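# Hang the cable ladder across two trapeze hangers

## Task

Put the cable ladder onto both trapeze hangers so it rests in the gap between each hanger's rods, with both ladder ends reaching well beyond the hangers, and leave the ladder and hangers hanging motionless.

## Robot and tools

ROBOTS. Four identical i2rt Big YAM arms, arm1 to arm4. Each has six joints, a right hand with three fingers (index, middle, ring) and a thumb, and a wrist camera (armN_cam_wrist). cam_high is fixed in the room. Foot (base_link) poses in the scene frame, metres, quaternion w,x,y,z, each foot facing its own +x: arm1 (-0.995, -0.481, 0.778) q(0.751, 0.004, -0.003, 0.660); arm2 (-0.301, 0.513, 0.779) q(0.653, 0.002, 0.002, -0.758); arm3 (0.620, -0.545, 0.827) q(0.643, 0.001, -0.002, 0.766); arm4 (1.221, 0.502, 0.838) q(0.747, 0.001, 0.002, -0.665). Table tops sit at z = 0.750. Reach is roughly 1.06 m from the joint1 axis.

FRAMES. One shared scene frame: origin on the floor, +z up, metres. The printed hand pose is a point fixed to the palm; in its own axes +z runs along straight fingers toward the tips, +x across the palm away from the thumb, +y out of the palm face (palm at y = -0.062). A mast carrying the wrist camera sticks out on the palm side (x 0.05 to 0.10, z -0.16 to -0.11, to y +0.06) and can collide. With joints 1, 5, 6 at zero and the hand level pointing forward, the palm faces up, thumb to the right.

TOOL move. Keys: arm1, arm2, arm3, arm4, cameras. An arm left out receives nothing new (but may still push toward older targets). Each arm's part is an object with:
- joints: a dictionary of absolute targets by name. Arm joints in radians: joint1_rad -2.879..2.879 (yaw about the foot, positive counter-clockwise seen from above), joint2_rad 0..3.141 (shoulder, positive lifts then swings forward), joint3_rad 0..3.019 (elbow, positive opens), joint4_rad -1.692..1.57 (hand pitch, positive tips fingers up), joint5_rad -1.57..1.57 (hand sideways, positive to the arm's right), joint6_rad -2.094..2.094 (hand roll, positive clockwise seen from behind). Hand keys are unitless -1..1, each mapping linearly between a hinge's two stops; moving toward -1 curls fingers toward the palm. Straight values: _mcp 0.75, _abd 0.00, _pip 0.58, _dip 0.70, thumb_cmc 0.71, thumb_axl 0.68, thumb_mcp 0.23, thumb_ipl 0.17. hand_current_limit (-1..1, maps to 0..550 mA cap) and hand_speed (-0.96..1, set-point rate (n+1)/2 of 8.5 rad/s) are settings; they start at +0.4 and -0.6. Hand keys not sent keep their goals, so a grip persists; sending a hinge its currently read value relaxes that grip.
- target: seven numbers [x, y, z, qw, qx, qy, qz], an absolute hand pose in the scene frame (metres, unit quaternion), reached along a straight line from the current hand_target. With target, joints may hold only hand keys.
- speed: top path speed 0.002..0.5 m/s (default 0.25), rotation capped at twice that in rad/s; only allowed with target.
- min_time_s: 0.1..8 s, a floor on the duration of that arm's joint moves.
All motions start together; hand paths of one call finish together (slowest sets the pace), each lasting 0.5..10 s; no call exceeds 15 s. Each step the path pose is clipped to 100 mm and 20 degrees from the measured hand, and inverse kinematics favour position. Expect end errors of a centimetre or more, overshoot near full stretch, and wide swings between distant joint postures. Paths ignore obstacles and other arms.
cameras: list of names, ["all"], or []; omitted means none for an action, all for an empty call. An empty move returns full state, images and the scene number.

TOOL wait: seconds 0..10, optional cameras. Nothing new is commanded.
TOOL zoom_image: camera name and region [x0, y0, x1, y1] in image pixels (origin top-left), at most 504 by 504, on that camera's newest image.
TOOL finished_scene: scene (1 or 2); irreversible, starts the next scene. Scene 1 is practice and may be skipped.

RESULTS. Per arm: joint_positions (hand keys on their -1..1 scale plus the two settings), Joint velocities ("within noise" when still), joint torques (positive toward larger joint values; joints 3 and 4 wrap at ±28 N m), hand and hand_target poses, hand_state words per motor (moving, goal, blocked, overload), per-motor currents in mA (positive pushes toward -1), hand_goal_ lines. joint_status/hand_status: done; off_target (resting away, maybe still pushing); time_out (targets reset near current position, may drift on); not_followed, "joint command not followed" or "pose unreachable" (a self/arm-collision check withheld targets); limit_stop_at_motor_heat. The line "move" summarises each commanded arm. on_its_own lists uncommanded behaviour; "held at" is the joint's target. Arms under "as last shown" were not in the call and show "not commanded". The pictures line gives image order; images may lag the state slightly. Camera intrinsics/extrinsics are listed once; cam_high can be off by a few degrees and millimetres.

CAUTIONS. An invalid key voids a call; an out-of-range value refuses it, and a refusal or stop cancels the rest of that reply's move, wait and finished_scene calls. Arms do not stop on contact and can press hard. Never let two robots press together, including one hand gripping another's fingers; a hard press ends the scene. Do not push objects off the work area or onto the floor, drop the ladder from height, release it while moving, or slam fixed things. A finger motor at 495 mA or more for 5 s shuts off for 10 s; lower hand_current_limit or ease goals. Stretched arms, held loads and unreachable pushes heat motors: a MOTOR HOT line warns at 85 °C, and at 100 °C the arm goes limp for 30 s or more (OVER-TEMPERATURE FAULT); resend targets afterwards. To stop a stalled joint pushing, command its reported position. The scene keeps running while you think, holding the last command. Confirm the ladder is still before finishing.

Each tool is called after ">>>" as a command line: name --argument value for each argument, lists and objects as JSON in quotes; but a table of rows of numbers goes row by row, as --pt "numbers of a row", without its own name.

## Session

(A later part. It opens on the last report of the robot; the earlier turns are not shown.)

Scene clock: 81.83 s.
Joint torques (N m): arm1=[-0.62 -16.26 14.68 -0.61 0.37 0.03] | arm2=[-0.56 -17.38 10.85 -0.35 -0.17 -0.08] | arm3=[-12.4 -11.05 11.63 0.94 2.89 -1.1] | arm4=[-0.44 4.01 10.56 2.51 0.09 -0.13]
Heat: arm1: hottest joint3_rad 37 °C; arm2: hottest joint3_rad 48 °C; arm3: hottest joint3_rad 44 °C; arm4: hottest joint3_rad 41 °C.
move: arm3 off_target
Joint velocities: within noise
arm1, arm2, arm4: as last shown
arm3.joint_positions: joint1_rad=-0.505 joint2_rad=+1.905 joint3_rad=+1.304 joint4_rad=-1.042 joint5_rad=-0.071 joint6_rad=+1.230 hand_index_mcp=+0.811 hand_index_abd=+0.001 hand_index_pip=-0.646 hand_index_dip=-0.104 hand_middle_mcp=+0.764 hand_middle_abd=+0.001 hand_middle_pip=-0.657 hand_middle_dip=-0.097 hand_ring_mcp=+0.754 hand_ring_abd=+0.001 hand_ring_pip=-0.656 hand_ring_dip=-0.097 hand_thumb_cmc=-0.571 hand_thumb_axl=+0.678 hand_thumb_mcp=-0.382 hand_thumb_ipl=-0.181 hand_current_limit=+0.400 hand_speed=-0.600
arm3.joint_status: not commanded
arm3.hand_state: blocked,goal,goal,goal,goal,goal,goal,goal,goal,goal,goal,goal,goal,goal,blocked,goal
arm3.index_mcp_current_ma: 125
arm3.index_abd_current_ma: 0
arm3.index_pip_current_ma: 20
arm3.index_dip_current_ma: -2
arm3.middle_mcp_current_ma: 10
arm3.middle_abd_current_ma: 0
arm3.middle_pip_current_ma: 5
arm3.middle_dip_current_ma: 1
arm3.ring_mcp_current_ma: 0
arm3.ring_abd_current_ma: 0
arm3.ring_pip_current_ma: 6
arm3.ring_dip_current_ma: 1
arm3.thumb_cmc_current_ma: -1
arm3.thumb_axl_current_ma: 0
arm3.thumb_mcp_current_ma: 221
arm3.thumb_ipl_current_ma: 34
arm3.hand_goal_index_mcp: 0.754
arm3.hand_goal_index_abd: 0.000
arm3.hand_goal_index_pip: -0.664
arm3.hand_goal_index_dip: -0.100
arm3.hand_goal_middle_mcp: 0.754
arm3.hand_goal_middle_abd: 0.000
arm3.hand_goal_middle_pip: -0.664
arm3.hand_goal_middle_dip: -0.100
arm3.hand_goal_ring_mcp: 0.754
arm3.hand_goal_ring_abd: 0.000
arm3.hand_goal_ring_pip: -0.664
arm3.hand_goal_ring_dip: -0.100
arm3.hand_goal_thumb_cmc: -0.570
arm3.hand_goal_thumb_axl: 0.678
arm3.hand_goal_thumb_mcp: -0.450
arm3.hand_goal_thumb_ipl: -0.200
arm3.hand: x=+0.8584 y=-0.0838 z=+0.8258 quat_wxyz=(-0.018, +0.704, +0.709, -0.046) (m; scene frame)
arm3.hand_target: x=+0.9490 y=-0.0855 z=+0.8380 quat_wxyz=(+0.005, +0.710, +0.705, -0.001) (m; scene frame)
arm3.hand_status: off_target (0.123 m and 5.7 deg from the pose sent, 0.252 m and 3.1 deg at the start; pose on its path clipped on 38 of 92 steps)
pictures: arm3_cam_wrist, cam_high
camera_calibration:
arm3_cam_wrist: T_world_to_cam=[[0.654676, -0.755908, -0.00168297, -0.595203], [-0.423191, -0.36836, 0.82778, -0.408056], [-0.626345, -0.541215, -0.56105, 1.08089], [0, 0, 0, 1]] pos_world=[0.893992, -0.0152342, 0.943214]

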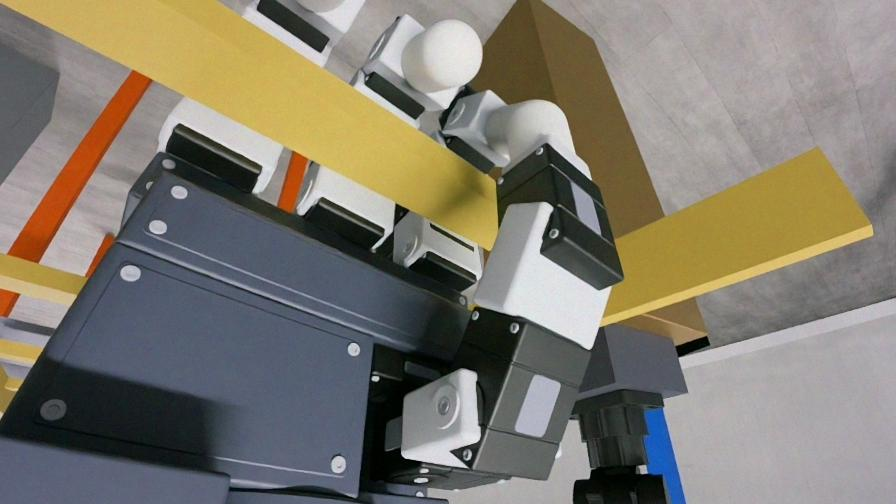

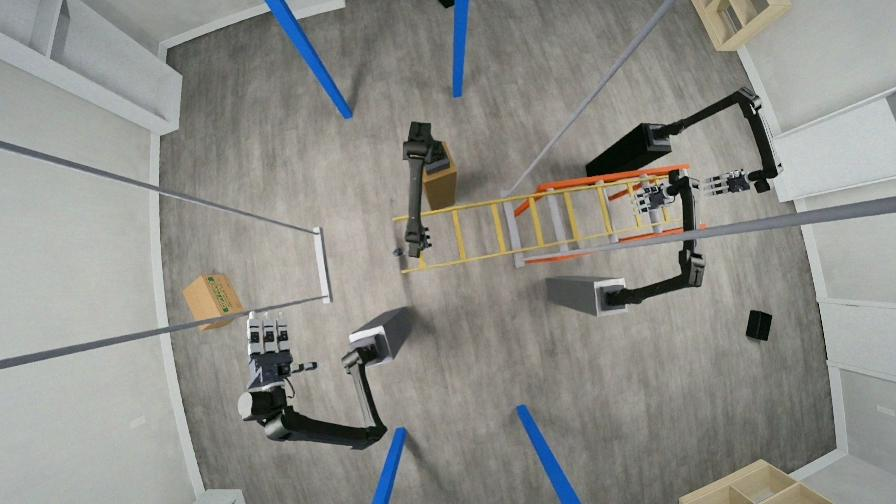

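>>> move --arm3 '{"target": [1.12, -0.078, 0.845, 0, 0.7071, 0.7071, 0], "speed": 0.08}' --cameras '["cam_high", "arm3_cam_wrist"]'

Scene clock: 84.87 s.
Joint torques (N m): arm1=[-0.85 -16.21 14.6 -0.49 0.37 0.01] | arm2=[-0.26 -17.32 10.84 -0.27 -0.16 -0.05] | arm3=[-12.63 -11.81 10.24 1.29 2.94 -1.1] | arm4=[-0.44 4.07 10.55 2.48 0.09 -0.13]
Heat: arm1: hottest joint3_rad 37 °C; arm2: hottest joint3_rad 48 °C; arm3: hottest joint3_rad 45 °C; arm4: hottest joint3_rad 41 °C.
move: arm3 off_target
Joint velocities: within noise
arm1, arm2, arm4: as last shown
arm3.joint_positions: joint1_rad=-0.506 joint2_rad=+1.905 joint3_rad=+1.304 joint4_rad=-1.044 joint5_rad=-0.072 joint6_rad=+1.228 hand_index_mcp=+0.812 hand_index_abd=+0.001 hand_index_pip=-0.647 hand_index_dip=-0.104 hand_middle_mcp=+0.764 hand_middle_abd=+0.001 hand_middle_pip=-0.657 hand_middle_dip=-0.097 hand_ring_mcp=+0.754 hand_ring_abd=+0.001 hand_ring_pip=-0.656 hand_ring_dip=-0.097 hand_thumb_cmc=-0.571 hand_thumb_axl=+0.678 hand_thumb_mcp=-0.383 hand_thumb_ipl=-0.181 hand_current_limit=+0.400 hand_speed=-0.600
arm3.joint_status: not commanded
arm3.hand_state: blocked,goal,goal,goal,goal,goal,goal,goal,goal,goal,goal,goal,goal,goal,blocked,goal
arm3.index_mcp_current_ma: 130
arm3.index_abd_current_ma: 0
arm3.index_pip_current_ma: 18
arm3.index_dip_current_ma: -2
arm3.middle_mcp_current_ma: 9
arm3.middle_abd_current_ma: 0
arm3.middle_pip_current_ma: 5
arm3.middle_dip_current_ma: 1
arm3.ring_mcp_current_ma: 0
arm3.ring_abd_current_ma: 0
arm3.ring_pip_current_ma: 6
arm3.ring_dip_current_ma: 1
arm3.thumb_cmc_current_ma: -1
arm3.thumb_axl_current_ma: 0
arm3.thumb_mcp_current_ma: 218
arm3.thumb_ipl_current_ma: 34
arm3.hand_goal_index_mcp: 0.754
arm3.hand_goal_index_abd: 0.000
arm3.hand_goal_index_pip: -0.664
arm3.hand_goal_index_dip: -0.100
arm3.hand_goal_middle_mcp: 0.754
arm3.hand_goal_middle_abd: 0.000
arm3.hand_goal_middle_pip: -0.664
arm3.hand_goal_middle_dip: -0.100
arm3.hand_goal_ring_mcp: 0.754
arm3.hand_goal_ring_abd: 0.000
arm3.hand_goal_ring_pip: -0.664
arm3.hand_goal_ring_dip: -0.100
arm3.hand_goal_thumb_cmc: -0.570
arm3.hand_goal_thumb_axl: 0.678
arm3.hand_goal_thumb_mcp: -0.450
arm3.hand_goal_thumb_ipl: -0.200
arm3.hand: x=+0.8583 y=-0.0841 z=+0.8258 quat_wxyz=(-0.018, +0.703, +0.709, -0.047) (m; scene frame)
arm3.hand_target: x=+0.9489 y=-0.0924 z=+0.8375 quat_wxyz=(+0.006, +0.710, +0.704, -0.003) (m; scene frame)
arm3.hand_status: off_target (0.262 m and 5.7 deg from the pose sent, 0.262 m and 5.6 deg at the start; pose on its path clipped on 77 of 80 steps)
pictures: arm3_cam_wrist, cam_high
camera_calibration:
arm3_cam_wrist: T_world_to_cam=[[0.655763, -0.754964, -0.00178286, -0.59614], [-0.421593, -0.368153, 0.828687, -0.410289], [-0.626286, -0.542671, -0.559709, 1.07944], [0, 0, 0, 1]] pos_world=[0.89399, -0.0153327, 0.943111]

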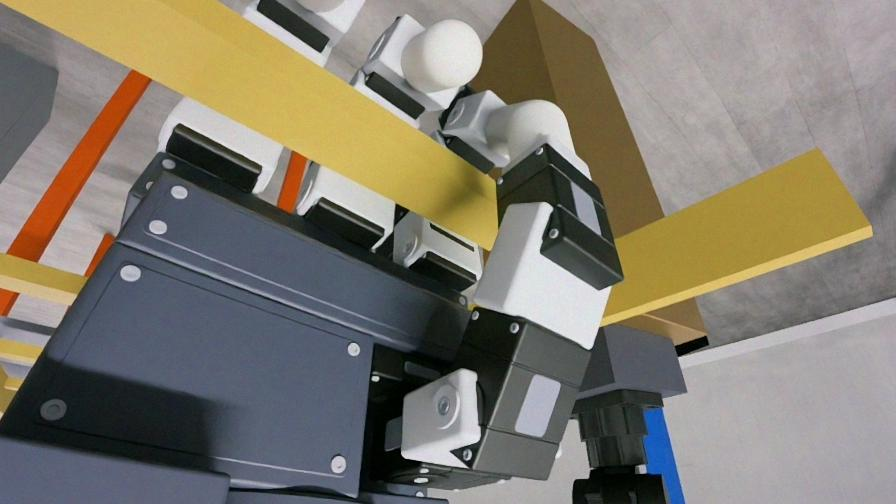

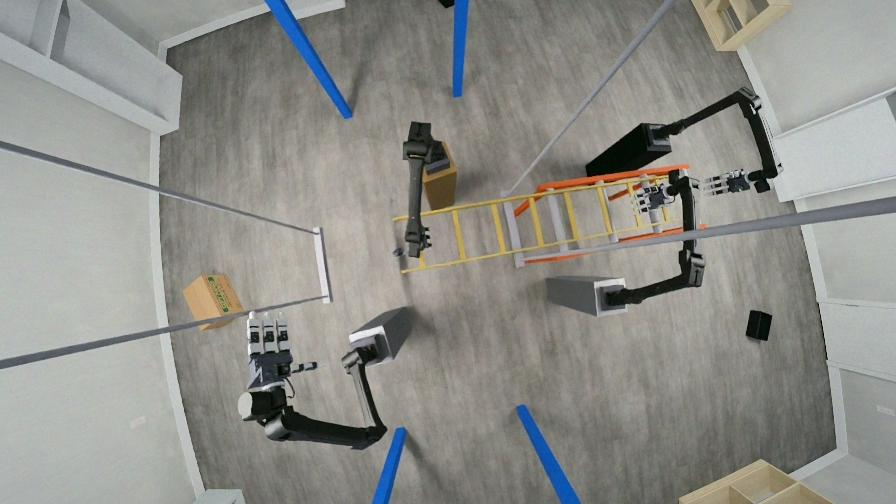

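>>> zoom_image --camera "cam_high" --region '[380, 140, 720, 290]'

>>> move --cameras '["arm1_cam_wrist", "arm2_cam_wrist"]'

Scaled by 1.482 from the camera's 896x504 image, which has a finer 1280x720 frame.

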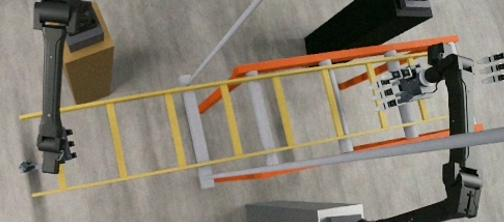

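Scene clock: 85.17 s.
Joint torques (N m): arm1=[-0.44 -16.32 14.43 -0.51 0.35 0.06] | arm2=[-0.38 -16.97 10.84 -0.27 -0.17 -0.07] | arm3=[-12.45 -11.52 10.41 1.21 2.92 -1.1] | arm4=[-0.44 4.01 10.56 2.48 0.09 -0.13]
Heat: arm1: hottest joint3_rad 37 °C; arm2: hottest joint3_rad 48 °C; arm3: hottest joint3_rad 45 °C; arm4: hottest joint3_rad 41 °C.
Joint velocities: within noise
arm1.joint_positions: joint1_rad=+0.461 joint2_rad=+1.661 joint3_rad=+1.502 joint4_rad=-1.471 joint5_rad=-0.006 joint6_rad=+1.901 hand_index_mcp=+0.755 hand_index_abd=-0.001 hand_index_pip=+0.573 hand_index_dip=+0.694 hand_middle_mcp=+0.755 hand_middle_abd=-0.001 hand_middle_pip=+0.573 hand_middle_dip=+0.693 hand_ring_mcp=+0.755 hand_ring_abd=+0.002 hand_ring_pip=+0.574 hand_ring_dip=+0.694 hand_thumb_cmc=-0.572 hand_thumb_axl=+0.675 hand_thumb_mcp=+0.217 hand_thumb_ipl=+0.164 hand_current_limit=+0.400 hand_speed=-0.600
arm1.joint_status: not commanded
arm1.hand_state: goal,goal,goal,goal,goal,goal,goal,goal,goal,goal,goal,goal,goal,goal,goal,goal
arm1.index_mcp_current_ma: 1
arm1.index_abd_current_ma: -1
arm1.index_pip_current_ma: -4
arm1.index_dip_current_ma: -3
arm1.middle_mcp_current_ma: 1
arm1.middle_abd_current_ma: -1
arm1.middle_pip_current_ma: -3
arm1.middle_dip_current_ma: -3
arm1.ring_mcp_current_ma: 1
arm1.ring_abd_current_ma: 2
arm1.ring_pip_current_ma: -3
arm1.ring_dip_current_ma: -3
arm1.thumb_cmc_current_ma: -2
arm1.thumb_axl_current_ma: -4
arm1.thumb_mcp_current_ma: -25
arm1.thumb_ipl_current_ma: -8
arm1.hand_goal_index_mcp: 0.754
arm1.hand_goal_index_abd: 0.000
arm1.hand_goal_index_pip: 0.576
arm1.hand_goal_index_dip: 0.696
arm1.hand_goal_middle_mcp: 0.754
arm1.hand_goal_middle_abd: 0.000
arm1.hand_goal_middle_pip: 0.576
arm1.hand_goal_middle_dip: 0.696
arm1.hand_goal_ring_mcp: 0.754
arm1.hand_goal_ring_abd: 0.000
arm1.hand_goal_ring_pip: 0.576
arm1.hand_goal_ring_dip: 0.696
arm1.hand_goal_thumb_cmc: -0.570
arm1.hand_goal_thumb_axl: 0.678
arm1.hand_goal_thumb_mcp: 0.226
arm1.hand_goal_thumb_ipl: 0.168
arm1.hand: x=-1.0689 y=-0.0465 z=+0.9789 quat_wxyz=(+0.021, +0.706, +0.708, -0.013) (m; scene frame)
arm1.hand_target: x=-1.0747 y=-0.0360 z=+1.0000 quat_wxyz=(+0.000, +0.707, +0.707, +0.000) (m; scene frame)
arm1.hand_status: not commanded
arm2.joint_positions: joint1_rad=-0.231 joint2_rad=+1.863 joint3_rad=+1.816 joint4_rad=-1.551 joint5_rad=-0.002 joint6_rad=-1.949 hand_index_mcp=+0.755 hand_index_abd=+0.000 hand_index_pip=+0.573 hand_index_dip=+0.693 hand_middle_mcp=+0.755 hand_middle_abd=+0.003 hand_middle_pip=+0.573 hand_middle_dip=+0.694 hand_ring_mcp=+0.753 hand_ring_abd=+0.003 hand_ring_pip=+0.573 hand_ring_dip=+0.693 hand_thumb_cmc=-0.571 hand_thumb_axl=+0.678 hand_thumb_mcp=+0.216 hand_thumb_ipl=+0.164 hand_current_limit=+0.400 hand_speed=-0.600
arm2.joint_status: not commanded
arm2.hand_state: goal,goal,goal,goal,goal,goal,goal,goal,goal,goal,goal,goal,goal,goal,goal,goal
arm2.index_mcp_current_ma: 3
arm2.index_abd_current_ma: 1
arm2.index_pip_current_ma: -7
arm2.index_dip_current_ma: -7
arm2.middle_mcp_current_ma: 3
arm2.middle_abd_current_ma: 6
arm2.middle_pip_current_ma: -7
arm2.middle_dip_current_ma: -5
arm2.ring_mcp_current_ma: -3
arm2.ring_abd_current_ma: 6
arm2.ring_pip_current_ma: -9
arm2.ring_dip_current_ma: -7
arm2.thumb_cmc_current_ma: -3
arm2.thumb_axl_current_ma: -1
arm2.thumb_mcp_current_ma: -42
arm2.thumb_ipl_current_ma: -14
arm2.hand_goal_index_mcp: 0.754
arm2.hand_goal_index_abd: 0.000
arm2.hand_goal_index_pip: 0.576
arm2.hand_goal_index_dip: 0.696
arm2.hand_goal_middle_mcp: 0.754
arm2.hand_goal_middle_abd: 0.000
arm2.hand_goal_middle_pip: 0.576
arm2.hand_goal_middle_dip: 0.696
arm2.hand_goal_ring_mcp: 0.754
arm2.hand_goal_ring_abd: 0.000
arm2.hand_goal_ring_pip: 0.576
arm2.hand_goal_ring_dip: 0.696
arm2.hand_goal_thumb_cmc: -0.570
arm2.hand_goal_thumb_axl: 0.678
arm2.hand_goal_thumb_mcp: 0.226
arm2.hand_goal_thumb_ipl: 0.168
arm2.hand: x=-0.4288 y=-0.0414 z=+0.9845 quat_wxyz=(-0.006, +0.708, +0.706, +0.015) (m; scene frame)
arm2.hand_target: x=-0.4369 y=-0.0474 z=+1.0000 quat_wxyz=(+0.000, +0.707, +0.707, +0.000) (m; scene frame)
arm2.hand_status: not commanded
arm3.joint_positions: joint1_rad=-0.506 joint2_rad=+1.905 joint3_rad=+1.304 joint4_rad=-1.044 joint5_rad=-0.072 joint6_rad=+1.228 hand_index_mcp=+0.812 hand_index_abd=+0.001 hand_index_pip=-0.647 hand_index_dip=-0.104 hand_middle_mcp=+0.764 hand_middle_abd=+0.001 hand_middle_pip=-0.657 hand_middle_dip=-0.097 hand_ring_mcp=+0.754 hand_ring_abd=+0.001 hand_ring_pip=-0.656 hand_ring_dip=-0.097 hand_thumb_cmc=-0.571 hand_thumb_axl=+0.678 hand_thumb_mcp=-0.383 hand_thumb_ipl=-0.181 hand_current_limit=+0.400 hand_speed=-0.600
arm3.joint_status: not commanded
arm3.hand_state: blocked,goal,goal,goal,goal,goal,goal,goal,goal,goal,goal,goal,goal,goal,blocked,goal
arm3.index_mcp_current_ma: 130
arm3.index_abd_current_ma: 0
arm3.index_pip_current_ma: 18
arm3.index_dip_current_ma: -2
arm3.middle_mcp_current_ma: 9
arm3.middle_abd_current_ma: 0
arm3.middle_pip_current_ma: 5
arm3.middle_dip_current_ma: 1
arm3.ring_mcp_current_ma: 0
arm3.ring_abd_current_ma: 0
arm3.ring_pip_current_ma: 6
arm3.ring_dip_current_ma: 1
arm3.thumb_cmc_current_ma: -1
arm3.thumb_axl_current_ma: 0
arm3.thumb_mcp_current_ma: 218
arm3.thumb_ipl_current_ma: 34
arm3.hand_goal_index_mcp: 0.754
arm3.hand_goal_index_abd: 0.000
arm3.hand_goal_index_pip: -0.664
arm3.hand_goal_index_dip: -0.100
arm3.hand_goal_middle_mcp: 0.754
arm3.hand_goal_middle_abd: 0.000
arm3.hand_goal_middle_pip: -0.664
arm3.hand_goal_middle_dip: -0.100
arm3.hand_goal_ring_mcp: 0.754
arm3.hand_goal_ring_abd: 0.000
arm3.hand_goal_ring_pip: -0.664
arm3.hand_goal_ring_dip: -0.100
arm3.hand_goal_thumb_cmc: -0.570
arm3.hand_goal_thumb_axl: 0.678
arm3.hand_goal_thumb_mcp: -0.450
arm3.hand_goal_thumb_ipl: -0.200
arm3.hand: x=+0.8583 y=-0.0841 z=+0.8258 quat_wxyz=(-0.018, +0.703, +0.709, -0.047) (m; scene frame)
arm3.hand_target: x=+0.9489 y=-0.0924 z=+0.8375 quat_wxyz=(+0.006, +0.710, +0.704, -0.003) (m; scene frame)
arm3.hand_status: off_target (0.262 m and 5.7 deg from the pose sent, 0.262 m and 5.6 deg at the start; pose on its path clipped on 77 of 80 steps)
arm4.joint_positions: joint1_rad=+0.299 joint2_rad=+0.600 joint3_rad=+1.395 joint4_rad=-1.217 joint5_rad=+0.106 joint6_rad=+1.152 hand_index_mcp=+0.755 hand_index_abd=+0.001 hand_index_pip=+0.577 hand_index_dip=+0.696 hand_middle_mcp=+0.755 hand_middle_abd=+0.001 hand_middle_pip=+0.577 hand_middle_dip=+0.696 hand_ring_mcp=+0.755 hand_ring_abd=+0.001 hand_ring_pip=+0.577 hand_ring_dip=+0.696 hand_thumb_cmc=+0.715 hand_thumb_axl=+0.677 hand_thumb_mcp=+0.226 hand_thumb_ipl=+0.168 hand_current_limit=+0.400 hand_speed=-0.600
arm4.joint_status: not commanded
arm4.hand_state: goal,goal,goal,goal,goal,goal,goal,goal,goal,goal,goal,goal,goal,goal,goal,goal
arm4.index_mcp_current_ma: 4
arm4.index_abd_current_ma: 3
arm4.index_pip_current_ma: 4
arm4.index_dip_current_ma: 0
arm4.middle_mcp_current_ma: 4
arm4.middle_abd_current_ma: 2
arm4.middle_pip_current_ma: 4
arm4.middle_dip_current_ma: 0
arm4.ring_mcp_current_ma: 4
arm4.ring_abd_current_ma: 2
arm4.ring_pip_current_ma: 4
arm4.ring_dip_current_ma: 0
arm4.thumb_cmc_current_ma: 3
arm4.thumb_axl_current_ma: -4
arm4.thumb_mcp_current_ma: -1
arm4.thumb_ipl_current_ma: -2
arm4.hand_goal_index_mcp: 0.754
arm4.hand_goal_index_abd: 0.000
arm4.hand_goal_index_pip: 0.576
arm4.hand_goal_index_dip: 0.696
arm4.hand_goal_middle_mcp: 0.754
arm4.hand_goal_middle_abd: 0.000
arm4.hand_goal_middle_pip: 0.576
arm4.hand_goal_middle_dip: 0.696
arm4.hand_goal_ring_mcp: 0.754
arm4.hand_goal_ring_abd: 0.000
arm4.hand_goal_ring_pip: 0.576
arm4.hand_goal_ring_dip: 0.696
arm4.hand_goal_thumb_cmc: 0.714
arm4.hand_goal_thumb_axl: 0.678
arm4.hand_goal_thumb_mcp: 0.226
arm4.hand_goal_thumb_ipl: 0.168
arm4.hand: x=+1.2206 y=+0.2394 z=+1.4251 quat_wxyz=(+0.415, +0.772, -0.330, +0.350) (m; scene frame)
arm4.hand_target: x=+1.2192 y=+0.2426 z=+1.4345 quat_wxyz=(+0.421, +0.767, -0.328, +0.357) (m; scene frame)
arm4.hand_status: not commanded
pictures: arm1_cam_wrist, arm2_cam_wrist
camera_calibration:
arm1_cam_wrist: T_world_to_cam=[[0.65798, -0.753014, 0.00564375, 0.698388], [-0.432924, -0.372133, 0.821032, -1.34769], [-0.616148, -0.542666, -0.570854, -0.000706891], [0, 0, 0, 1]] pos_world=[-1.04341, 0.0239901, 1.10216]
arm2_cam_wrist: T_world_to_cam=[[0.591529, -0.806163, 0.0139285, 0.237031], [-0.522662, -0.370239, 0.76795, -1.05738], [-0.613936, -0.461545, -0.640358, 0.4695], [0, 0, 0, 1]] pos_world=[-0.404621, 0.0162967, 1.10936]

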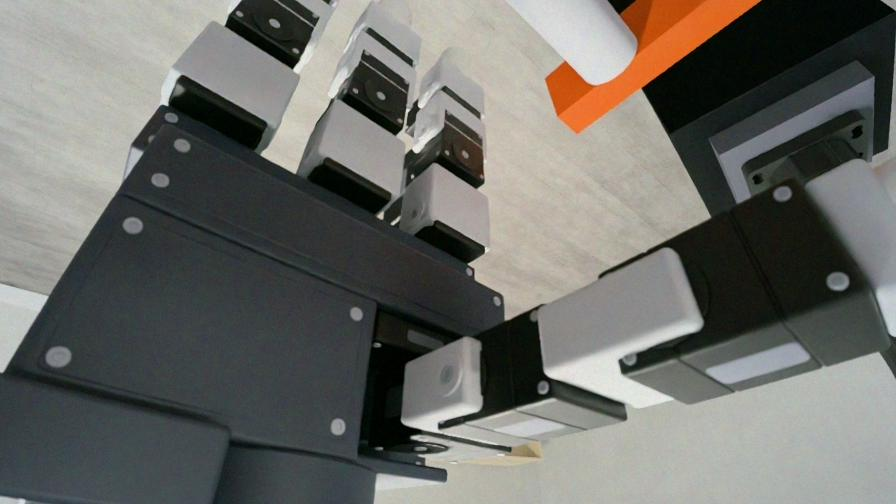

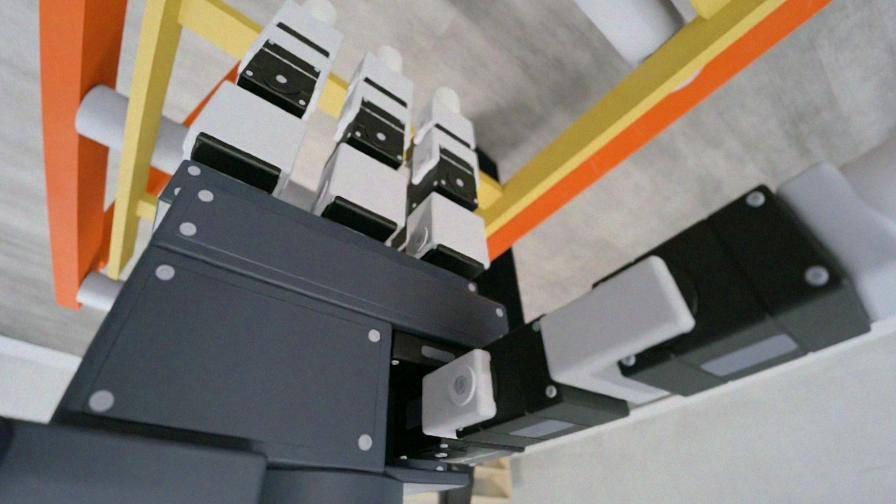

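>>> move --arm3 '{"target": [0.95, -0.062, 0.85, 0, 0.7071, 0.7071, 0], "speed": 0.08}' --cameras '["cam_high"]'

Scene clock: 86.67 s.
Joint torques (N m): arm1=[-0.67 -16.21 14.57 -0.43 0.36 0.02] | arm2=[-0.38 -17.32 10.76 -0.27 -0.17 -0.06] | arm3=[-10.11 -12.57 13.01 0.64 2.6 -0.87] | arm4=[-0.44 4.13 10.55 2.48 0.08 -0.13]
Heat: arm1: hottest joint3_rad 38 °C; arm2: hottest joint3_rad 49 °C; arm3: hottest joint3_rad 45 °C; arm4: hottest joint3_rad 41 °C.
move: arm3 off_target
Joint velocities: within noise
arm1, arm2, arm4: as last shown
arm3.joint_positions: joint1_rad=-0.510 joint2_rad=+1.925 joint3_rad=+1.333 joint4_rad=-1.083 joint5_rad=-0.061 joint6_rad=+1.223 hand_index_mcp=+0.813 hand_index_abd=+0.001 hand_index_pip=-0.648 hand_index_dip=-0.104 hand_middle_mcp=+0.763 hand_middle_abd=+0.001 hand_middle_pip=-0.657 hand_middle_dip=-0.097 hand_ring_mcp=+0.754 hand_ring_abd=+0.001 hand_ring_pip=-0.656 hand_ring_dip=-0.097 hand_thumb_cmc=-0.572 hand_thumb_axl=+0.678 hand_thumb_mcp=-0.383 hand_thumb_ipl=-0.181 hand_current_limit=+0.400 hand_speed=-0.600
arm3.joint_status: not commanded
arm3.hand_state: blocked,goal,goal,goal,goal,goal,goal,goal,goal,goal,goal,goal,goal,goal,blocked,goal
arm3.index_mcp_current_ma: 132
arm3.index_abd_current_ma: 0
arm3.index_pip_current_ma: 17
arm3.index_dip_current_ma: -2
arm3.middle_mcp_current_ma: 8
arm3.middle_abd_current_ma: 0
arm3.middle_pip_current_ma: 5
arm3.middle_dip_current_ma: 1
arm3.ring_mcp_current_ma: 0
arm3.ring_abd_current_ma: 0
arm3.ring_pip_current_ma: 6
arm3.ring_dip_current_ma: 1
arm3.thumb_cmc_current_ma: -1
arm3.thumb_axl_current_ma: 0
arm3.thumb_mcp_current_ma: 217
arm3.thumb_ipl_current_ma: 34
arm3.hand_goal_index_mcp: 0.754
arm3.hand_goal_index_abd: 0.000
arm3.hand_goal_index_pip: -0.664
arm3.hand_goal_index_dip: -0.100
arm3.hand_goal_middle_mcp: 0.754
arm3.hand_goal_middle_abd: 0.000
arm3.hand_goal_middle_pip: -0.664
arm3.hand_goal_middle_dip: -0.100
arm3.hand_goal_ring_mcp: 0.754
arm3.hand_goal_ring_abd: 0.000
arm3.hand_goal_ring_pip: -0.664
arm3.hand_goal_ring_dip: -0.100
arm3.hand_goal_thumb_cmc: -0.570
arm3.hand_goal_thumb_axl: 0.678
arm3.hand_goal_thumb_mcp: -0.450
arm3.hand_goal_thumb_ipl: -0.200
arm3.hand: x=+0.8624 y=-0.0849 z=+0.8255 quat_wxyz=(-0.006, +0.703, +0.709, -0.059) (m; scene frame)
arm3.hand_target: x=+0.9440 y=-0.0724 z=+0.8546 quat_wxyz=(+0.005, +0.709, +0.705, +0.000) (m; scene frame)
arm3.hand_status: off_target (0.094 m and 6.8 deg from the pose sent, 0.097 m and 5.7 deg at the start)
pictures: cam_high

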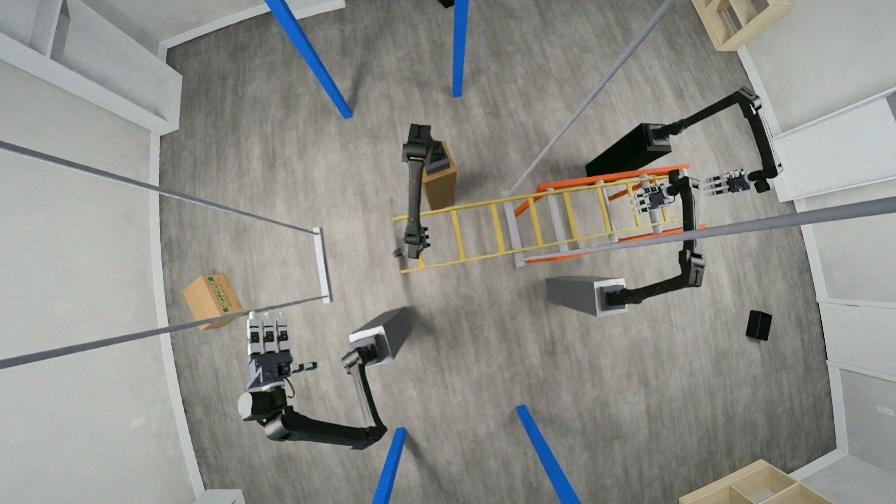

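>>> zoom_image --camera "cam_high" --region '[490, 160, 620, 280]'

>>> zoom_image --camera "cam_high" --region '[590, 150, 720, 270]'

Scaled by 3.877 from the camera's 896x504 image, which has a finer 1280x720 frame.

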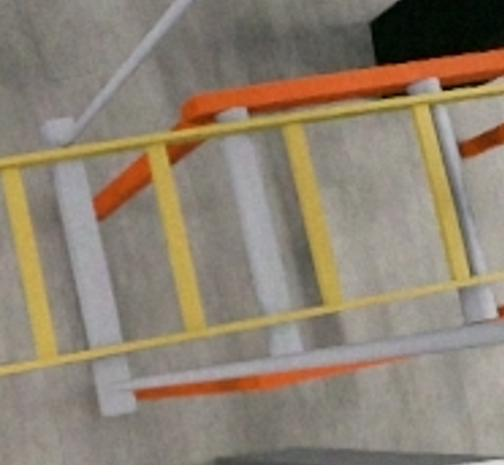

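Scaled by 3.877 from the camera's 896x504 image, which has a finer 1280x720 frame.

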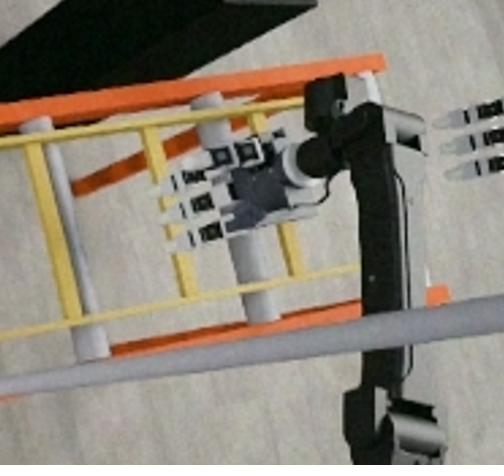

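>>> move --arm3 '{"target": [0.87, -0.03, 0.845, 0, 0.7071, 0.7071, 0], "speed": 0.08}' --cameras '["cam_high"]'

>>> zoom_image --camera "cam_high" --region '[490, 160, 620, 280]'

Scene clock: 89.13 s.
Joint torques (N m): arm1=[-0.67 -16.26 14.57 -0.54 0.38 0.04] | arm2=[-0.44 -17.08 10.84 -0.29 -0.16 -0.08] | arm3=[-2.2 -12.4 11.37 0.85 0.75 -0.03] | arm4=[-0.38 4.07 10.56 2.5 0.08 -0.13]
Heat: arm1: hottest joint3_rad 38 °C; arm2: hottest joint3_rad 49 °C; arm3: hottest joint3_rad 46 °C; arm4: hottest joint3_rad 41 °C.
move: arm3 off_target
Joint velocities: within noise
arm1, arm2, arm4: as last shown
arm3.joint_positions: joint1_rad=-0.455 joint2_rad=+1.946 joint3_rad=+1.385 joint4_rad=-1.079 joint5_rad=-0.016 joint6_rad=+1.280 hand_index_mcp=+0.813 hand_index_abd=+0.001 hand_index_pip=-0.648 hand_index_dip=-0.104 hand_middle_mcp=+0.763 hand_middle_abd=+0.001 hand_middle_pip=-0.657 hand_middle_dip=-0.097 hand_ring_mcp=+0.754 hand_ring_abd=+0.001 hand_ring_pip=-0.656 hand_ring_dip=-0.097 hand_thumb_cmc=-0.572 hand_thumb_axl=+0.678 hand_thumb_mcp=-0.383 hand_thumb_ipl=-0.181 hand_current_limit=+0.400 hand_speed=-0.600
arm3.joint_status: not commanded
arm3.hand_state: blocked,goal,goal,goal,goal,goal,goal,goal,goal,goal,goal,goal,goal,goal,blocked,goal
arm3.index_mcp_current_ma: 132
arm3.index_abd_current_ma: 0
arm3.index_pip_current_ma: 17
arm3.index_dip_current_ma: -2
arm3.middle_mcp_current_ma: 8
arm3.middle_abd_current_ma: 0
arm3.middle_pip_current_ma: 5
arm3.middle_dip_current_ma: 1
arm3.ring_mcp_current_ma: 0
arm3.ring_abd_current_ma: 0
arm3.ring_pip_current_ma: 6
arm3.ring_dip_current_ma: 1
arm3.thumb_cmc_current_ma: -1
arm3.thumb_axl_current_ma: 0
arm3.thumb_mcp_current_ma: 217
arm3.thumb_ipl_current_ma: 34
arm3.hand_goal_index_mcp: 0.754
arm3.hand_goal_index_abd: 0.000
arm3.hand_goal_index_pip: -0.664
arm3.hand_goal_index_dip: -0.100
arm3.hand_goal_middle_mcp: 0.754
arm3.hand_goal_middle_abd: 0.000
arm3.hand_goal_middle_pip: -0.664
arm3.hand_goal_middle_dip: -0.100
arm3.hand_goal_ring_mcp: 0.754
arm3.hand_goal_ring_abd: 0.000
arm3.hand_goal_ring_pip: -0.664
arm3.hand_goal_ring_dip: -0.100
arm3.hand_goal_thumb_cmc: -0.570
arm3.hand_goal_thumb_axl: 0.678
arm3.hand_goal_thumb_mcp: -0.450
arm3.hand_goal_thumb_ipl: -0.200
arm3.hand: x=+0.8497 y=-0.0573 z=+0.8352 quat_wxyz=(+0.008, +0.703, +0.710, -0.032) (m; scene frame)
arm3.hand_target: x=+0.8694 y=-0.0319 z=+0.8462 quat_wxyz=(+0.000, +0.707, +0.707, +0.000) (m; scene frame)
arm3.hand_status: off_target (0.035 m and 3.8 deg from the pose sent, 0.059 m and 6.8 deg at the start)
pictures: cam_high

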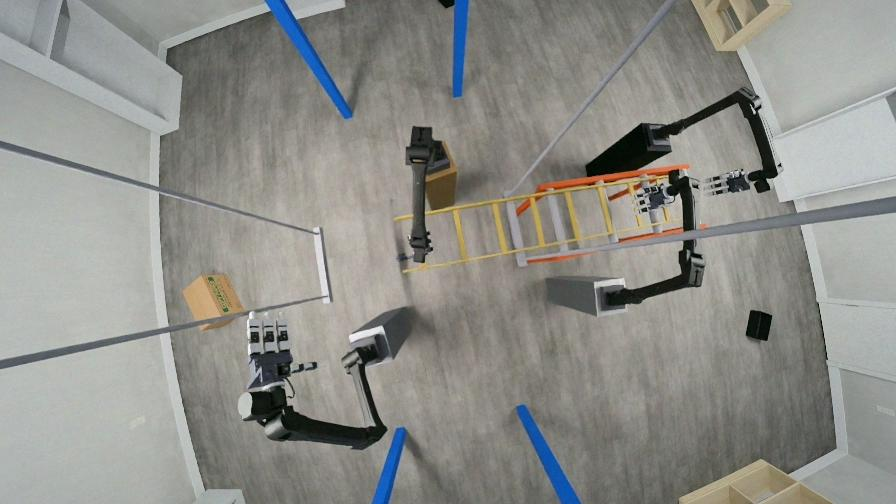

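Scaled by 3.877 from the camera's 896x504 image, which has a finer 1280x720 frame.

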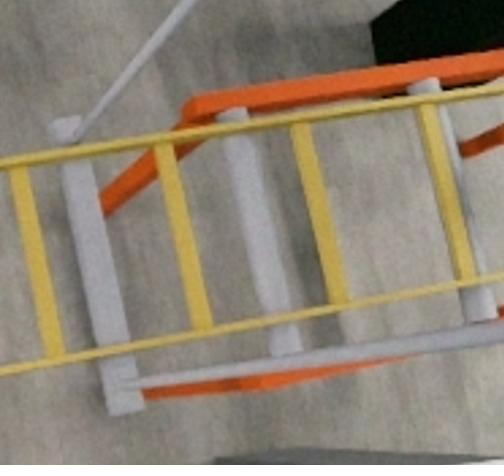

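>>> move --arm3 '{"target": [0.87, 0.0, 0.845, 0, 0.7071, 0.7071, 0], "speed": 0.08}' --cameras '["cam_high"]'

>>> zoom_image --camera "cam_high" --region '[490, 160, 620, 280]'

Scene clock: 90.27 s.
Joint torques (N m): arm1=[-0.21 -17.2 14.45 -0.54 0.37 0.04] | arm2=[-0.21 -17.08 10.8 -0.21 -0.17 -0.08] | arm3=[-2.61 -13.57 11.6 0.2 0.74 -0.06] | arm4=[-0.38 4.01 10.55 2.5 0.08 -0.13]
Heat: arm1: hottest joint3_rad 39 °C; arm2: hottest joint3_rad 49 °C; arm3: hottest joint3_rad 46 °C; arm4: hottest joint3_rad 41 °C.
move: arm3 off_target
Joint velocities: within noise
arm1, arm2, arm4: as last shown
arm3.joint_positions: joint1_rad=-0.440 joint2_rad=+2.013 joint3_rad=+1.494 joint4_rad=-1.104 joint5_rad=-0.015 joint6_rad=+1.299 hand_index_mcp=+0.813 hand_index_abd=+0.001 hand_index_pip=-0.648 hand_index_dip=-0.104 hand_middle_mcp=+0.763 hand_middle_abd=+0.001 hand_middle_pip=-0.657 hand_middle_dip=-0.097 hand_ring_mcp=+0.754 hand_ring_abd=+0.001 hand_ring_pip=-0.656 hand_ring_dip=-0.097 hand_thumb_cmc=-0.572 hand_thumb_axl=+0.678 hand_thumb_mcp=-0.383 hand_thumb_ipl=-0.181 hand_current_limit=+0.400 hand_speed=-0.600
arm3.joint_status: not commanded
arm3.hand_state: blocked,goal,goal,goal,goal,goal,goal,goal,goal,goal,goal,goal,goal,goal,blocked,goal
arm3.index_mcp_current_ma: 132
arm3.index_abd_current_ma: 0
arm3.index_pip_current_ma: 17
arm3.index_dip_current_ma: -2
arm3.middle_mcp_current_ma: 8
arm3.middle_abd_current_ma: 0
arm3.middle_pip_current_ma: 5
arm3.middle_dip_current_ma: 1
arm3.ring_mcp_current_ma: 0
arm3.ring_abd_current_ma: 0
arm3.ring_pip_current_ma: 6
arm3.ring_dip_current_ma: 1
arm3.thumb_cmc_current_ma: -1
arm3.thumb_axl_current_ma: 0
arm3.thumb_mcp_current_ma: 217
arm3.thumb_ipl_current_ma: 35
arm3.hand_goal_index_mcp: 0.754
arm3.hand_goal_index_abd: 0.000
arm3.hand_goal_index_pip: -0.664
arm3.hand_goal_index_dip: -0.100
arm3.hand_goal_middle_mcp: 0.754
arm3.hand_goal_middle_abd: 0.000
arm3.hand_goal_middle_pip: -0.664
arm3.hand_goal_middle_dip: -0.100
arm3.hand_goal_ring_mcp: 0.754
arm3.hand_goal_ring_abd: 0.000
arm3.hand_goal_ring_pip: -0.664
arm3.hand_goal_ring_dip: -0.100
arm3.hand_goal_thumb_cmc: -0.570
arm3.hand_goal_thumb_axl: 0.678
arm3.hand_goal_thumb_mcp: -0.450
arm3.hand_goal_thumb_ipl: -0.200
arm3.hand: x=+0.8507 y=-0.0230 z=+0.8346 quat_wxyz=(+0.005, +0.705, +0.709, -0.025) (m; scene frame)
arm3.hand_target: x=+0.8695 y=-0.0017 z=+0.8458 quat_wxyz=(+0.000, +0.707, +0.707, +0.000) (m; scene frame)
arm3.hand_status: off_target (0.032 m and 2.9 deg from the pose sent, 0.062 m and 3.8 deg at the start)
pictures: cam_high

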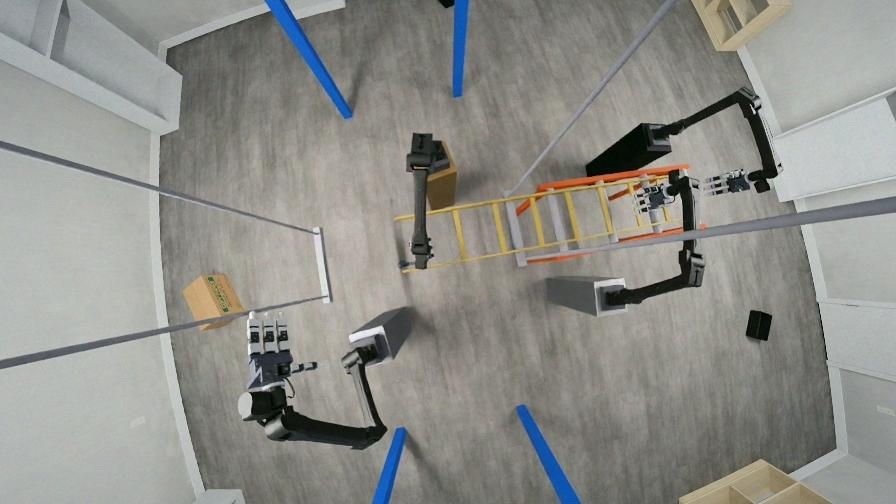

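Scaled by 3.877 from the camera's 896x504 image, which has a finer 1280x720 frame.

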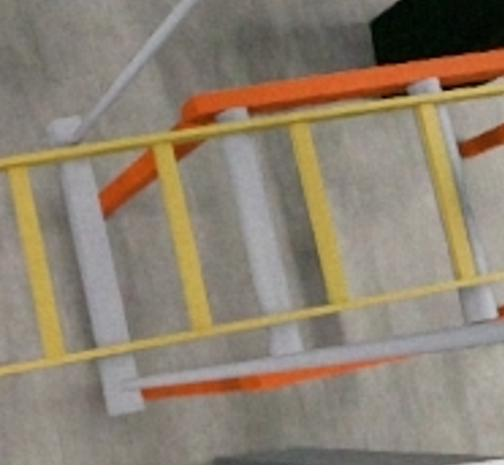

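>>> move --arm2 '{"target": [-0.437, -0.047, 1.06, 0, 0.7071, 0.7071, 0], "speed": 0.15}' --arm3 '{"target": [0.87, -0.045, 0.84, 0, 0.7071, 0.7071, 0], "speed": 0.08}' --cameras '["arm2_cam_wrist"]'

Scene clock: 92.13 s.
Joint torques (N m): arm1=[-0.73 -16.44 14.63 -0.59 0.36 0.04] | arm2=[-0.67 -16.91 10.86 -0.2 -0.25 -0.09] | arm3=[-4.25 -14.33 6.49 0.36 0.71 -0.22] | arm4=[-0.44 4.07 10.52 2.5 0.09 -0.12]
Heat: arm1: hottest joint3_rad 39 °C; arm2: hottest joint3_rad 49 °C; arm3: hottest joint3_rad 46 °C; arm4: hottest joint3_rad 41 °C.
move: arm2 off_target; arm3 off_target
Joint velocities: within noise
arm1, arm4: as last shown
arm2.joint_positions: joint1_rad=-0.231 joint2_rad=+1.863 joint3_rad=+1.976 joint4_rad=-1.700 joint5_rad=-0.002 joint6_rad=-1.949 hand_index_mcp=+0.755 hand_index_abd=+0.000 hand_index_pip=+0.573 hand_index_dip=+0.693 hand_middle_mcp=+0.755 hand_middle_abd=+0.003 hand_middle_pip=+0.573 hand_middle_dip=+0.694 hand_ring_mcp=+0.753 hand_ring_abd=+0.003 hand_ring_pip=+0.573 hand_ring_dip=+0.693 hand_thumb_cmc=-0.571 hand_thumb_axl=+0.678 hand_thumb_mcp=+0.216 hand_thumb_ipl=+0.164 hand_current_limit=+0.400 hand_speed=-0.600
arm2.joint_status: not commanded
arm2.hand_state: goal,goal,goal,goal,goal,goal,goal,goal,goal,goal,goal,goal,goal,goal,goal,goal
arm2.index_mcp_current_ma: 3
arm2.index_abd_current_ma: 1
arm2.index_pip_current_ma: -7
arm2.index_dip_current_ma: -7
arm2.middle_mcp_current_ma: 3
arm2.middle_abd_current_ma: 6
arm2.middle_pip_current_ma: -7
arm2.middle_dip_current_ma: -5
arm2.ring_mcp_current_ma: -3
arm2.ring_abd_current_ma: 6
arm2.ring_pip_current_ma: -9
arm2.ring_dip_current_ma: -7
arm2.thumb_cmc_current_ma: -3
arm2.thumb_axl_current_ma: -1
arm2.thumb_mcp_current_ma: -42
arm2.thumb_ipl_current_ma: -14
arm2.hand_goal_index_mcp: 0.754
arm2.hand_goal_index_abd: 0.000
arm2.hand_goal_index_pip: 0.576
arm2.hand_goal_index_dip: 0.696
arm2.hand_goal_middle_mcp: 0.754
arm2.hand_goal_middle_abd: 0.000
arm2.hand_goal_middle_pip: 0.576
arm2.hand_goal_middle_dip: 0.696
arm2.hand_goal_ring_mcp: 0.754
arm2.hand_goal_ring_abd: 0.000
arm2.hand_goal_ring_pip: 0.576
arm2.hand_goal_ring_dip: 0.696
arm2.hand_goal_thumb_cmc: -0.570
arm2.hand_goal_thumb_axl: 0.678
arm2.hand_goal_thumb_mcp: 0.226
arm2.hand_goal_thumb_ipl: 0.168
arm2.hand: x=-0.4291 y=-0.0423 z=+1.0451 quat_wxyz=(-0.004, +0.708, +0.706, +0.011) (m; scene frame)
arm2.hand_target: x=-0.4368 y=-0.0463 z=+1.0598 quat_wxyz=(+0.002, +0.708, +0.707, -0.004) (m; scene frame)
arm2.hand_status: off_target (0.017 m and 1.3 deg from the pose sent, 0.076 m and 1.9 deg at the start; a joint's target at an end of its range on 17 of 33 steps)
arm3.joint_positions: joint1_rad=-0.444 joint2_rad=+1.951 joint3_rad=+1.404 joint4_rad=-1.035 joint5_rad=-0.015 joint6_rad=+1.293 hand_index_mcp=+0.813 hand_index_abd=+0.001 hand_index_pip=-0.648 hand_index_dip=-0.104 hand_middle_mcp=+0.762 hand_middle_abd=+0.001 hand_middle_pip=-0.657 hand_middle_dip=-0.097 hand_ring_mcp=+0.754 hand_ring_abd=+0.001 hand_ring_pip=-0.656 hand_ring_dip=-0.097 hand_thumb_cmc=-0.572 hand_thumb_axl=+0.678 hand_thumb_mcp=-0.383 hand_thumb_ipl=-0.181 hand_current_limit=+0.400 hand_speed=-0.600
arm3.joint_status: not commanded
arm3.hand_state: blocked,goal,goal,goal,goal,goal,goal,goal,goal,goal,goal,goal,goal,goal,blocked,goal
arm3.index_mcp_current_ma: 132
arm3.index_abd_current_ma: 0
arm3.index_pip_current_ma: 17
arm3.index_dip_current_ma: -2
arm3.middle_mcp_current_ma: 6
arm3.middle_abd_current_ma: 0
arm3.middle_pip_current_ma: 5
arm3.middle_dip_current_ma: 1
arm3.ring_mcp_current_ma: 0
arm3.ring_abd_current_ma: 0
arm3.ring_pip_current_ma: 6
arm3.ring_dip_current_ma: 1
arm3.thumb_cmc_current_ma: -1
arm3.thumb_axl_current_ma: 0
arm3.thumb_mcp_current_ma: 217
arm3.thumb_ipl_current_ma: 35
arm3.hand_goal_index_mcp: 0.754
arm3.hand_goal_index_abd: 0.000
arm3.hand_goal_index_pip: -0.664
arm3.hand_goal_index_dip: -0.100
arm3.hand_goal_middle_mcp: 0.754
arm3.hand_goal_middle_abd: 0.000
arm3.hand_goal_middle_pip: -0.664
arm3.hand_goal_middle_dip: -0.100
arm3.hand_goal_ring_mcp: 0.754
arm3.hand_goal_ring_abd: 0.000
arm3.hand_goal_ring_pip: -0.664
arm3.hand_goal_ring_dip: -0.100
arm3.hand_goal_thumb_cmc: -0.570
arm3.hand_goal_thumb_axl: 0.678
arm3.hand_goal_thumb_mcp: -0.450
arm3.hand_goal_thumb_ipl: -0.200
arm3.hand: x=+0.8493 y=-0.0378 z=+0.8387 quat_wxyz=(-0.005, +0.704, +0.710, -0.007) (m; scene frame)
arm3.hand_target: x=+0.8695 y=-0.0454 z=+0.8401 quat_wxyz=(+0.000, +0.707, +0.707, +0.000) (m; scene frame)
arm3.hand_status: off_target (0.022 m and 1.1 deg from the pose sent, 0.030 m and 2.9 deg at the start)
pictures: arm2_cam_wrist
camera_calibration:
arm2_cam_wrist: T_world_to_cam=[[0.591911, -0.805771, 0.0193504, 0.230267], [-0.519534, -0.363069, 0.773476, -1.10857], [-0.616219, -0.467882, -0.63353, 0.499364], [0, 0, 0, 1]] pos_world=[-0.404521, 0.016698, 1.16936]

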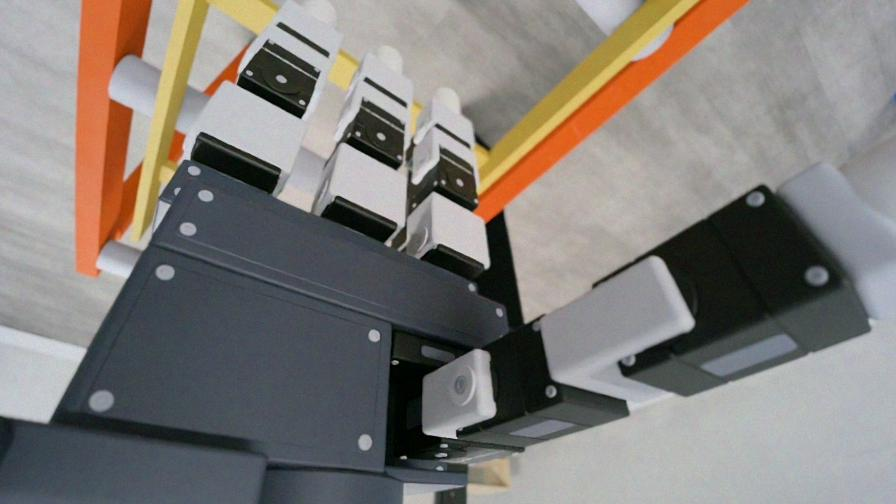

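>>> move --arm3 '{"target": [1.0, -0.045, 0.845, 0, 0.7071, 0.7071, 0], "speed": 0.08}' --cameras '["cam_high"]'

>>> zoom_image --camera "cam_high" --region '[490, 160, 620, 280]'

Scene clock: 94.53 s.
Joint torques (N m): arm1=[-0.56 -16.56 14.41 -0.54 0.38 0.02] | arm2=[-0.26 -17.2 10.88 -0.24 -0.24 -0.06] | arm3=[-12.51 -12.22 11.11 0.23 2.79 -1.03] | arm4=[-0.32 3.96 10.56 2.55 0.08 -0.13]
Heat: arm1: hottest joint3_rad 40 °C; arm2: hottest joint3_rad 49 °C; arm3: hottest joint3_rad 46 °C; arm4: hottest joint3_rad 41 °C.
move: arm3 off_target
Joint velocities: within noise
arm1, arm2, arm4: as last shown
arm3.joint_positions: joint1_rad=-0.490 joint2_rad=+1.972 joint3_rad=+1.440 joint4_rad=-1.081 joint5_rad=-0.073 joint6_rad=+1.232 hand_index_mcp=+0.823 hand_index_abd=+0.001 hand_index_pip=-0.649 hand_index_dip=-0.104 hand_middle_mcp=+0.761 hand_middle_abd=+0.001 hand_middle_pip=-0.657 hand_middle_dip=-0.097 hand_ring_mcp=+0.754 hand_ring_abd=+0.001 hand_ring_pip=-0.656 hand_ring_dip=-0.097 hand_thumb_cmc=-0.573 hand_thumb_axl=+0.675 hand_thumb_mcp=-0.397 hand_thumb_ipl=-0.181 hand_current_limit=+0.400 hand_speed=-0.600
arm3.joint_status: not commanded
arm3.hand_state: blocked,goal,goal,goal,goal,goal,goal,goal,goal,goal,goal,goal,goal,goal,blocked,goal
arm3.index_mcp_current_ma: 168
arm3.index_abd_current_ma: 0
arm3.index_pip_current_ma: 16
arm3.index_dip_current_ma: -2
arm3.middle_mcp_current_ma: 5
arm3.middle_abd_current_ma: 0
arm3.middle_pip_current_ma: 5
arm3.middle_dip_current_ma: 1
arm3.ring_mcp_current_ma: 0
arm3.ring_abd_current_ma: 0
arm3.ring_pip_current_ma: 6
arm3.ring_dip_current_ma: 1
arm3.thumb_cmc_current_ma: -2
arm3.thumb_axl_current_ma: -2
arm3.thumb_mcp_current_ma: 154
arm3.thumb_ipl_current_ma: 35
arm3.hand_goal_index_mcp: 0.754
arm3.hand_goal_index_abd: 0.000
arm3.hand_goal_index_pip: -0.664
arm3.hand_goal_index_dip: -0.100
arm3.hand_goal_middle_mcp: 0.754
arm3.hand_goal_middle_abd: 0.000
arm3.hand_goal_middle_pip: -0.664
arm3.hand_goal_middle_dip: -0.100
arm3.hand_goal_ring_mcp: 0.754
arm3.hand_goal_ring_abd: 0.000
arm3.hand_goal_ring_pip: -0.664
arm3.hand_goal_ring_dip: -0.100
arm3.hand_goal_thumb_cmc: -0.570
arm3.hand_goal_thumb_axl: 0.678
arm3.hand_goal_thumb_mcp: -0.450
arm3.hand_goal_thumb_ipl: -0.200
arm3.hand: x=+0.8645 y=-0.0390 z=+0.8341 quat_wxyz=(-0.024, +0.699, +0.714, -0.033) (m; scene frame)
arm3.hand_target: x=+0.9554 y=-0.0532 z=+0.8450 quat_wxyz=(+0.003, +0.709, +0.705, -0.001) (m; scene frame)
arm3.hand_status: off_target (0.136 m and 4.9 deg from the pose sent, 0.151 m and 1.1 deg at the start; pose on its path clipped on 29 of 64 steps)
pictures: cam_high

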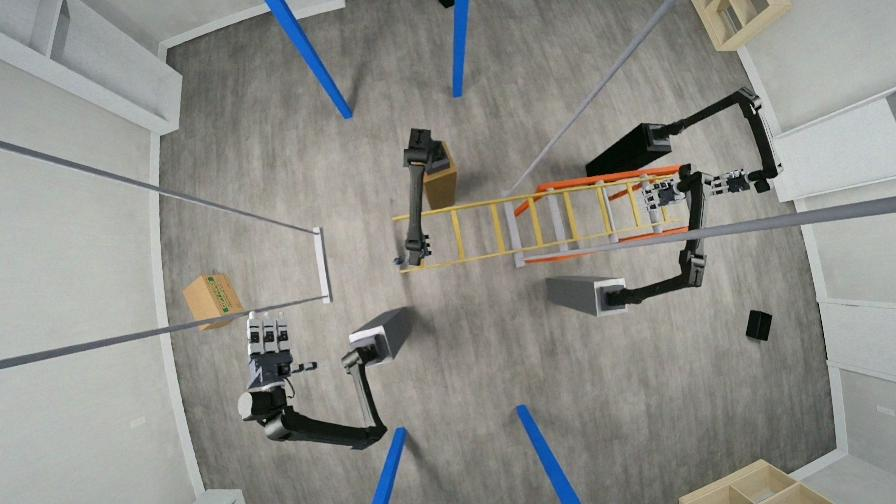

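Scaled by 3.877 from the camera's 896x504 image, which has a finer 1280x720 frame.

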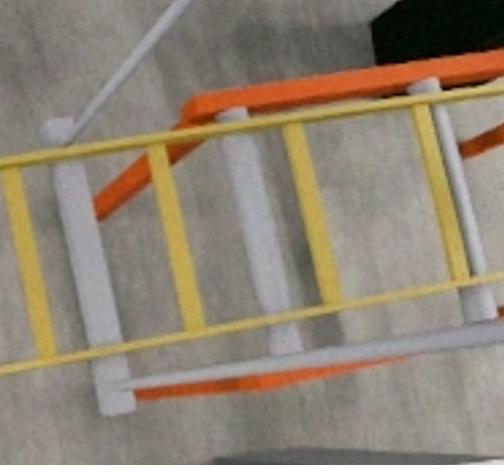

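>>> move --arm3 '{"target": [0.87, -0.048, 0.90, 0, 0.7071, 0.7071, 0], "speed": 0.08}' --cameras '["cam_high"]'

>>> zoom_image --camera "cam_high" --region '[490, 160, 620, 280]'

Scene clock: 97.80 s.
Joint torques (N m): arm1=[-0.73 -16.5 14.61 -0.64 0.34 0.04] | arm2=[-0.32 -17.03 10.84 -0.21 -0.24 -0.05] | arm3=[-2.78 -19.31 8.36 -0.96 1.13 0.07] | arm4=[-0.32 4.07 10.56 2.5 0.08 -0.13]
Heat: arm1: hottest joint3_rad 40 °C; arm2: hottest joint3_rad 48 °C; arm3: hottest joint3_rad 46 °C; arm4: hottest joint3_rad 41 °C.
move: arm3 off_target
Joint velocities: within noise
arm1, arm2, arm4: as last shown
arm3.joint_positions: joint1_rad=-0.462 joint2_rad=+1.939 joint3_rad=+1.429 joint4_rad=-1.129 joint5_rad=-0.027 joint6_rad=+1.260 hand_index_mcp=+0.823 hand_index_abd=-0.033 hand_index_pip=-0.634 hand_index_dip=-0.104 hand_middle_mcp=+0.775 hand_middle_abd=+0.000 hand_middle_pip=-0.658 hand_middle_dip=-0.097 hand_ring_mcp=+0.754 hand_ring_abd=+0.001 hand_ring_pip=-0.657 hand_ring_dip=-0.097 hand_thumb_cmc=-0.573 hand_thumb_axl=+0.674 hand_thumb_mcp=-0.418 hand_thumb_ipl=-0.181 hand_current_limit=+0.400 hand_speed=-0.600
arm3.joint_status: not commanded
arm3.hand_state: blocked,blocked,blocked,goal,blocked,goal,goal,goal,goal,goal,goal,goal,goal,goal,blocked,goal
arm3.index_mcp_current_ma: 168
arm3.index_abd_current_ma: -41
arm3.index_pip_current_ma: 44
arm3.index_dip_current_ma: -2
arm3.middle_mcp_current_ma: 29
arm3.middle_abd_current_ma: 0
arm3.middle_pip_current_ma: 4
arm3.middle_dip_current_ma: 1
arm3.ring_mcp_current_ma: 0
arm3.ring_abd_current_ma: 0
arm3.ring_pip_current_ma: 5
arm3.ring_dip_current_ma: 1
arm3.thumb_cmc_current_ma: -2
arm3.thumb_axl_current_ma: -3
arm3.thumb_mcp_current_ma: 71
arm3.thumb_ipl_current_ma: 35
arm3.hand_goal_index_mcp: 0.754
arm3.hand_goal_index_abd: 0.000
arm3.hand_goal_index_pip: -0.664
arm3.hand_goal_index_dip: -0.100
arm3.hand_goal_middle_mcp: 0.754
arm3.hand_goal_middle_abd: 0.000
arm3.hand_goal_middle_pip: -0.664
arm3.hand_goal_middle_dip: -0.100
arm3.hand_goal_ring_mcp: 0.754
arm3.hand_goal_ring_abd: 0.000
arm3.hand_goal_ring_pip: -0.664
arm3.hand_goal_ring_dip: -0.100
arm3.hand_goal_thumb_cmc: -0.570
arm3.hand_goal_thumb_axl: 0.678
arm3.hand_goal_thumb_mcp: -0.450
arm3.hand_goal_thumb_ipl: -0.200
arm3.on_its_own: hand_thumb_mcp moved -0.022 toward your old target -0.450
arm3.hand: x=+0.8539 y=-0.0495 z=+0.8523 quat_wxyz=(+0.003, +0.699, +0.714, -0.034) (m; scene frame)
arm3.hand_target: x=+0.8694 y=-0.0488 z=+0.8983 quat_wxyz=(+0.000, +0.707, +0.707, +0.000) (m; scene frame)
arm3.hand_status: off_target (0.050 m and 4.2 deg from the pose sent, 0.067 m and 4.9 deg at the start)
pictures: cam_high

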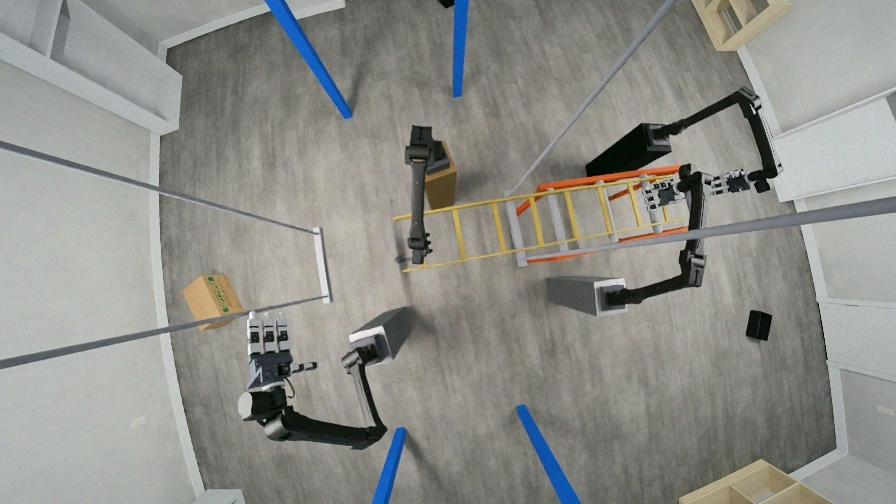

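Scaled by 3.877 from the camera's 896x504 image, which has a finer 1280x720 frame.

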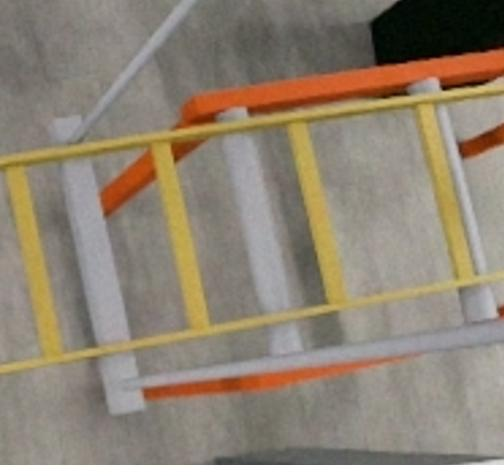

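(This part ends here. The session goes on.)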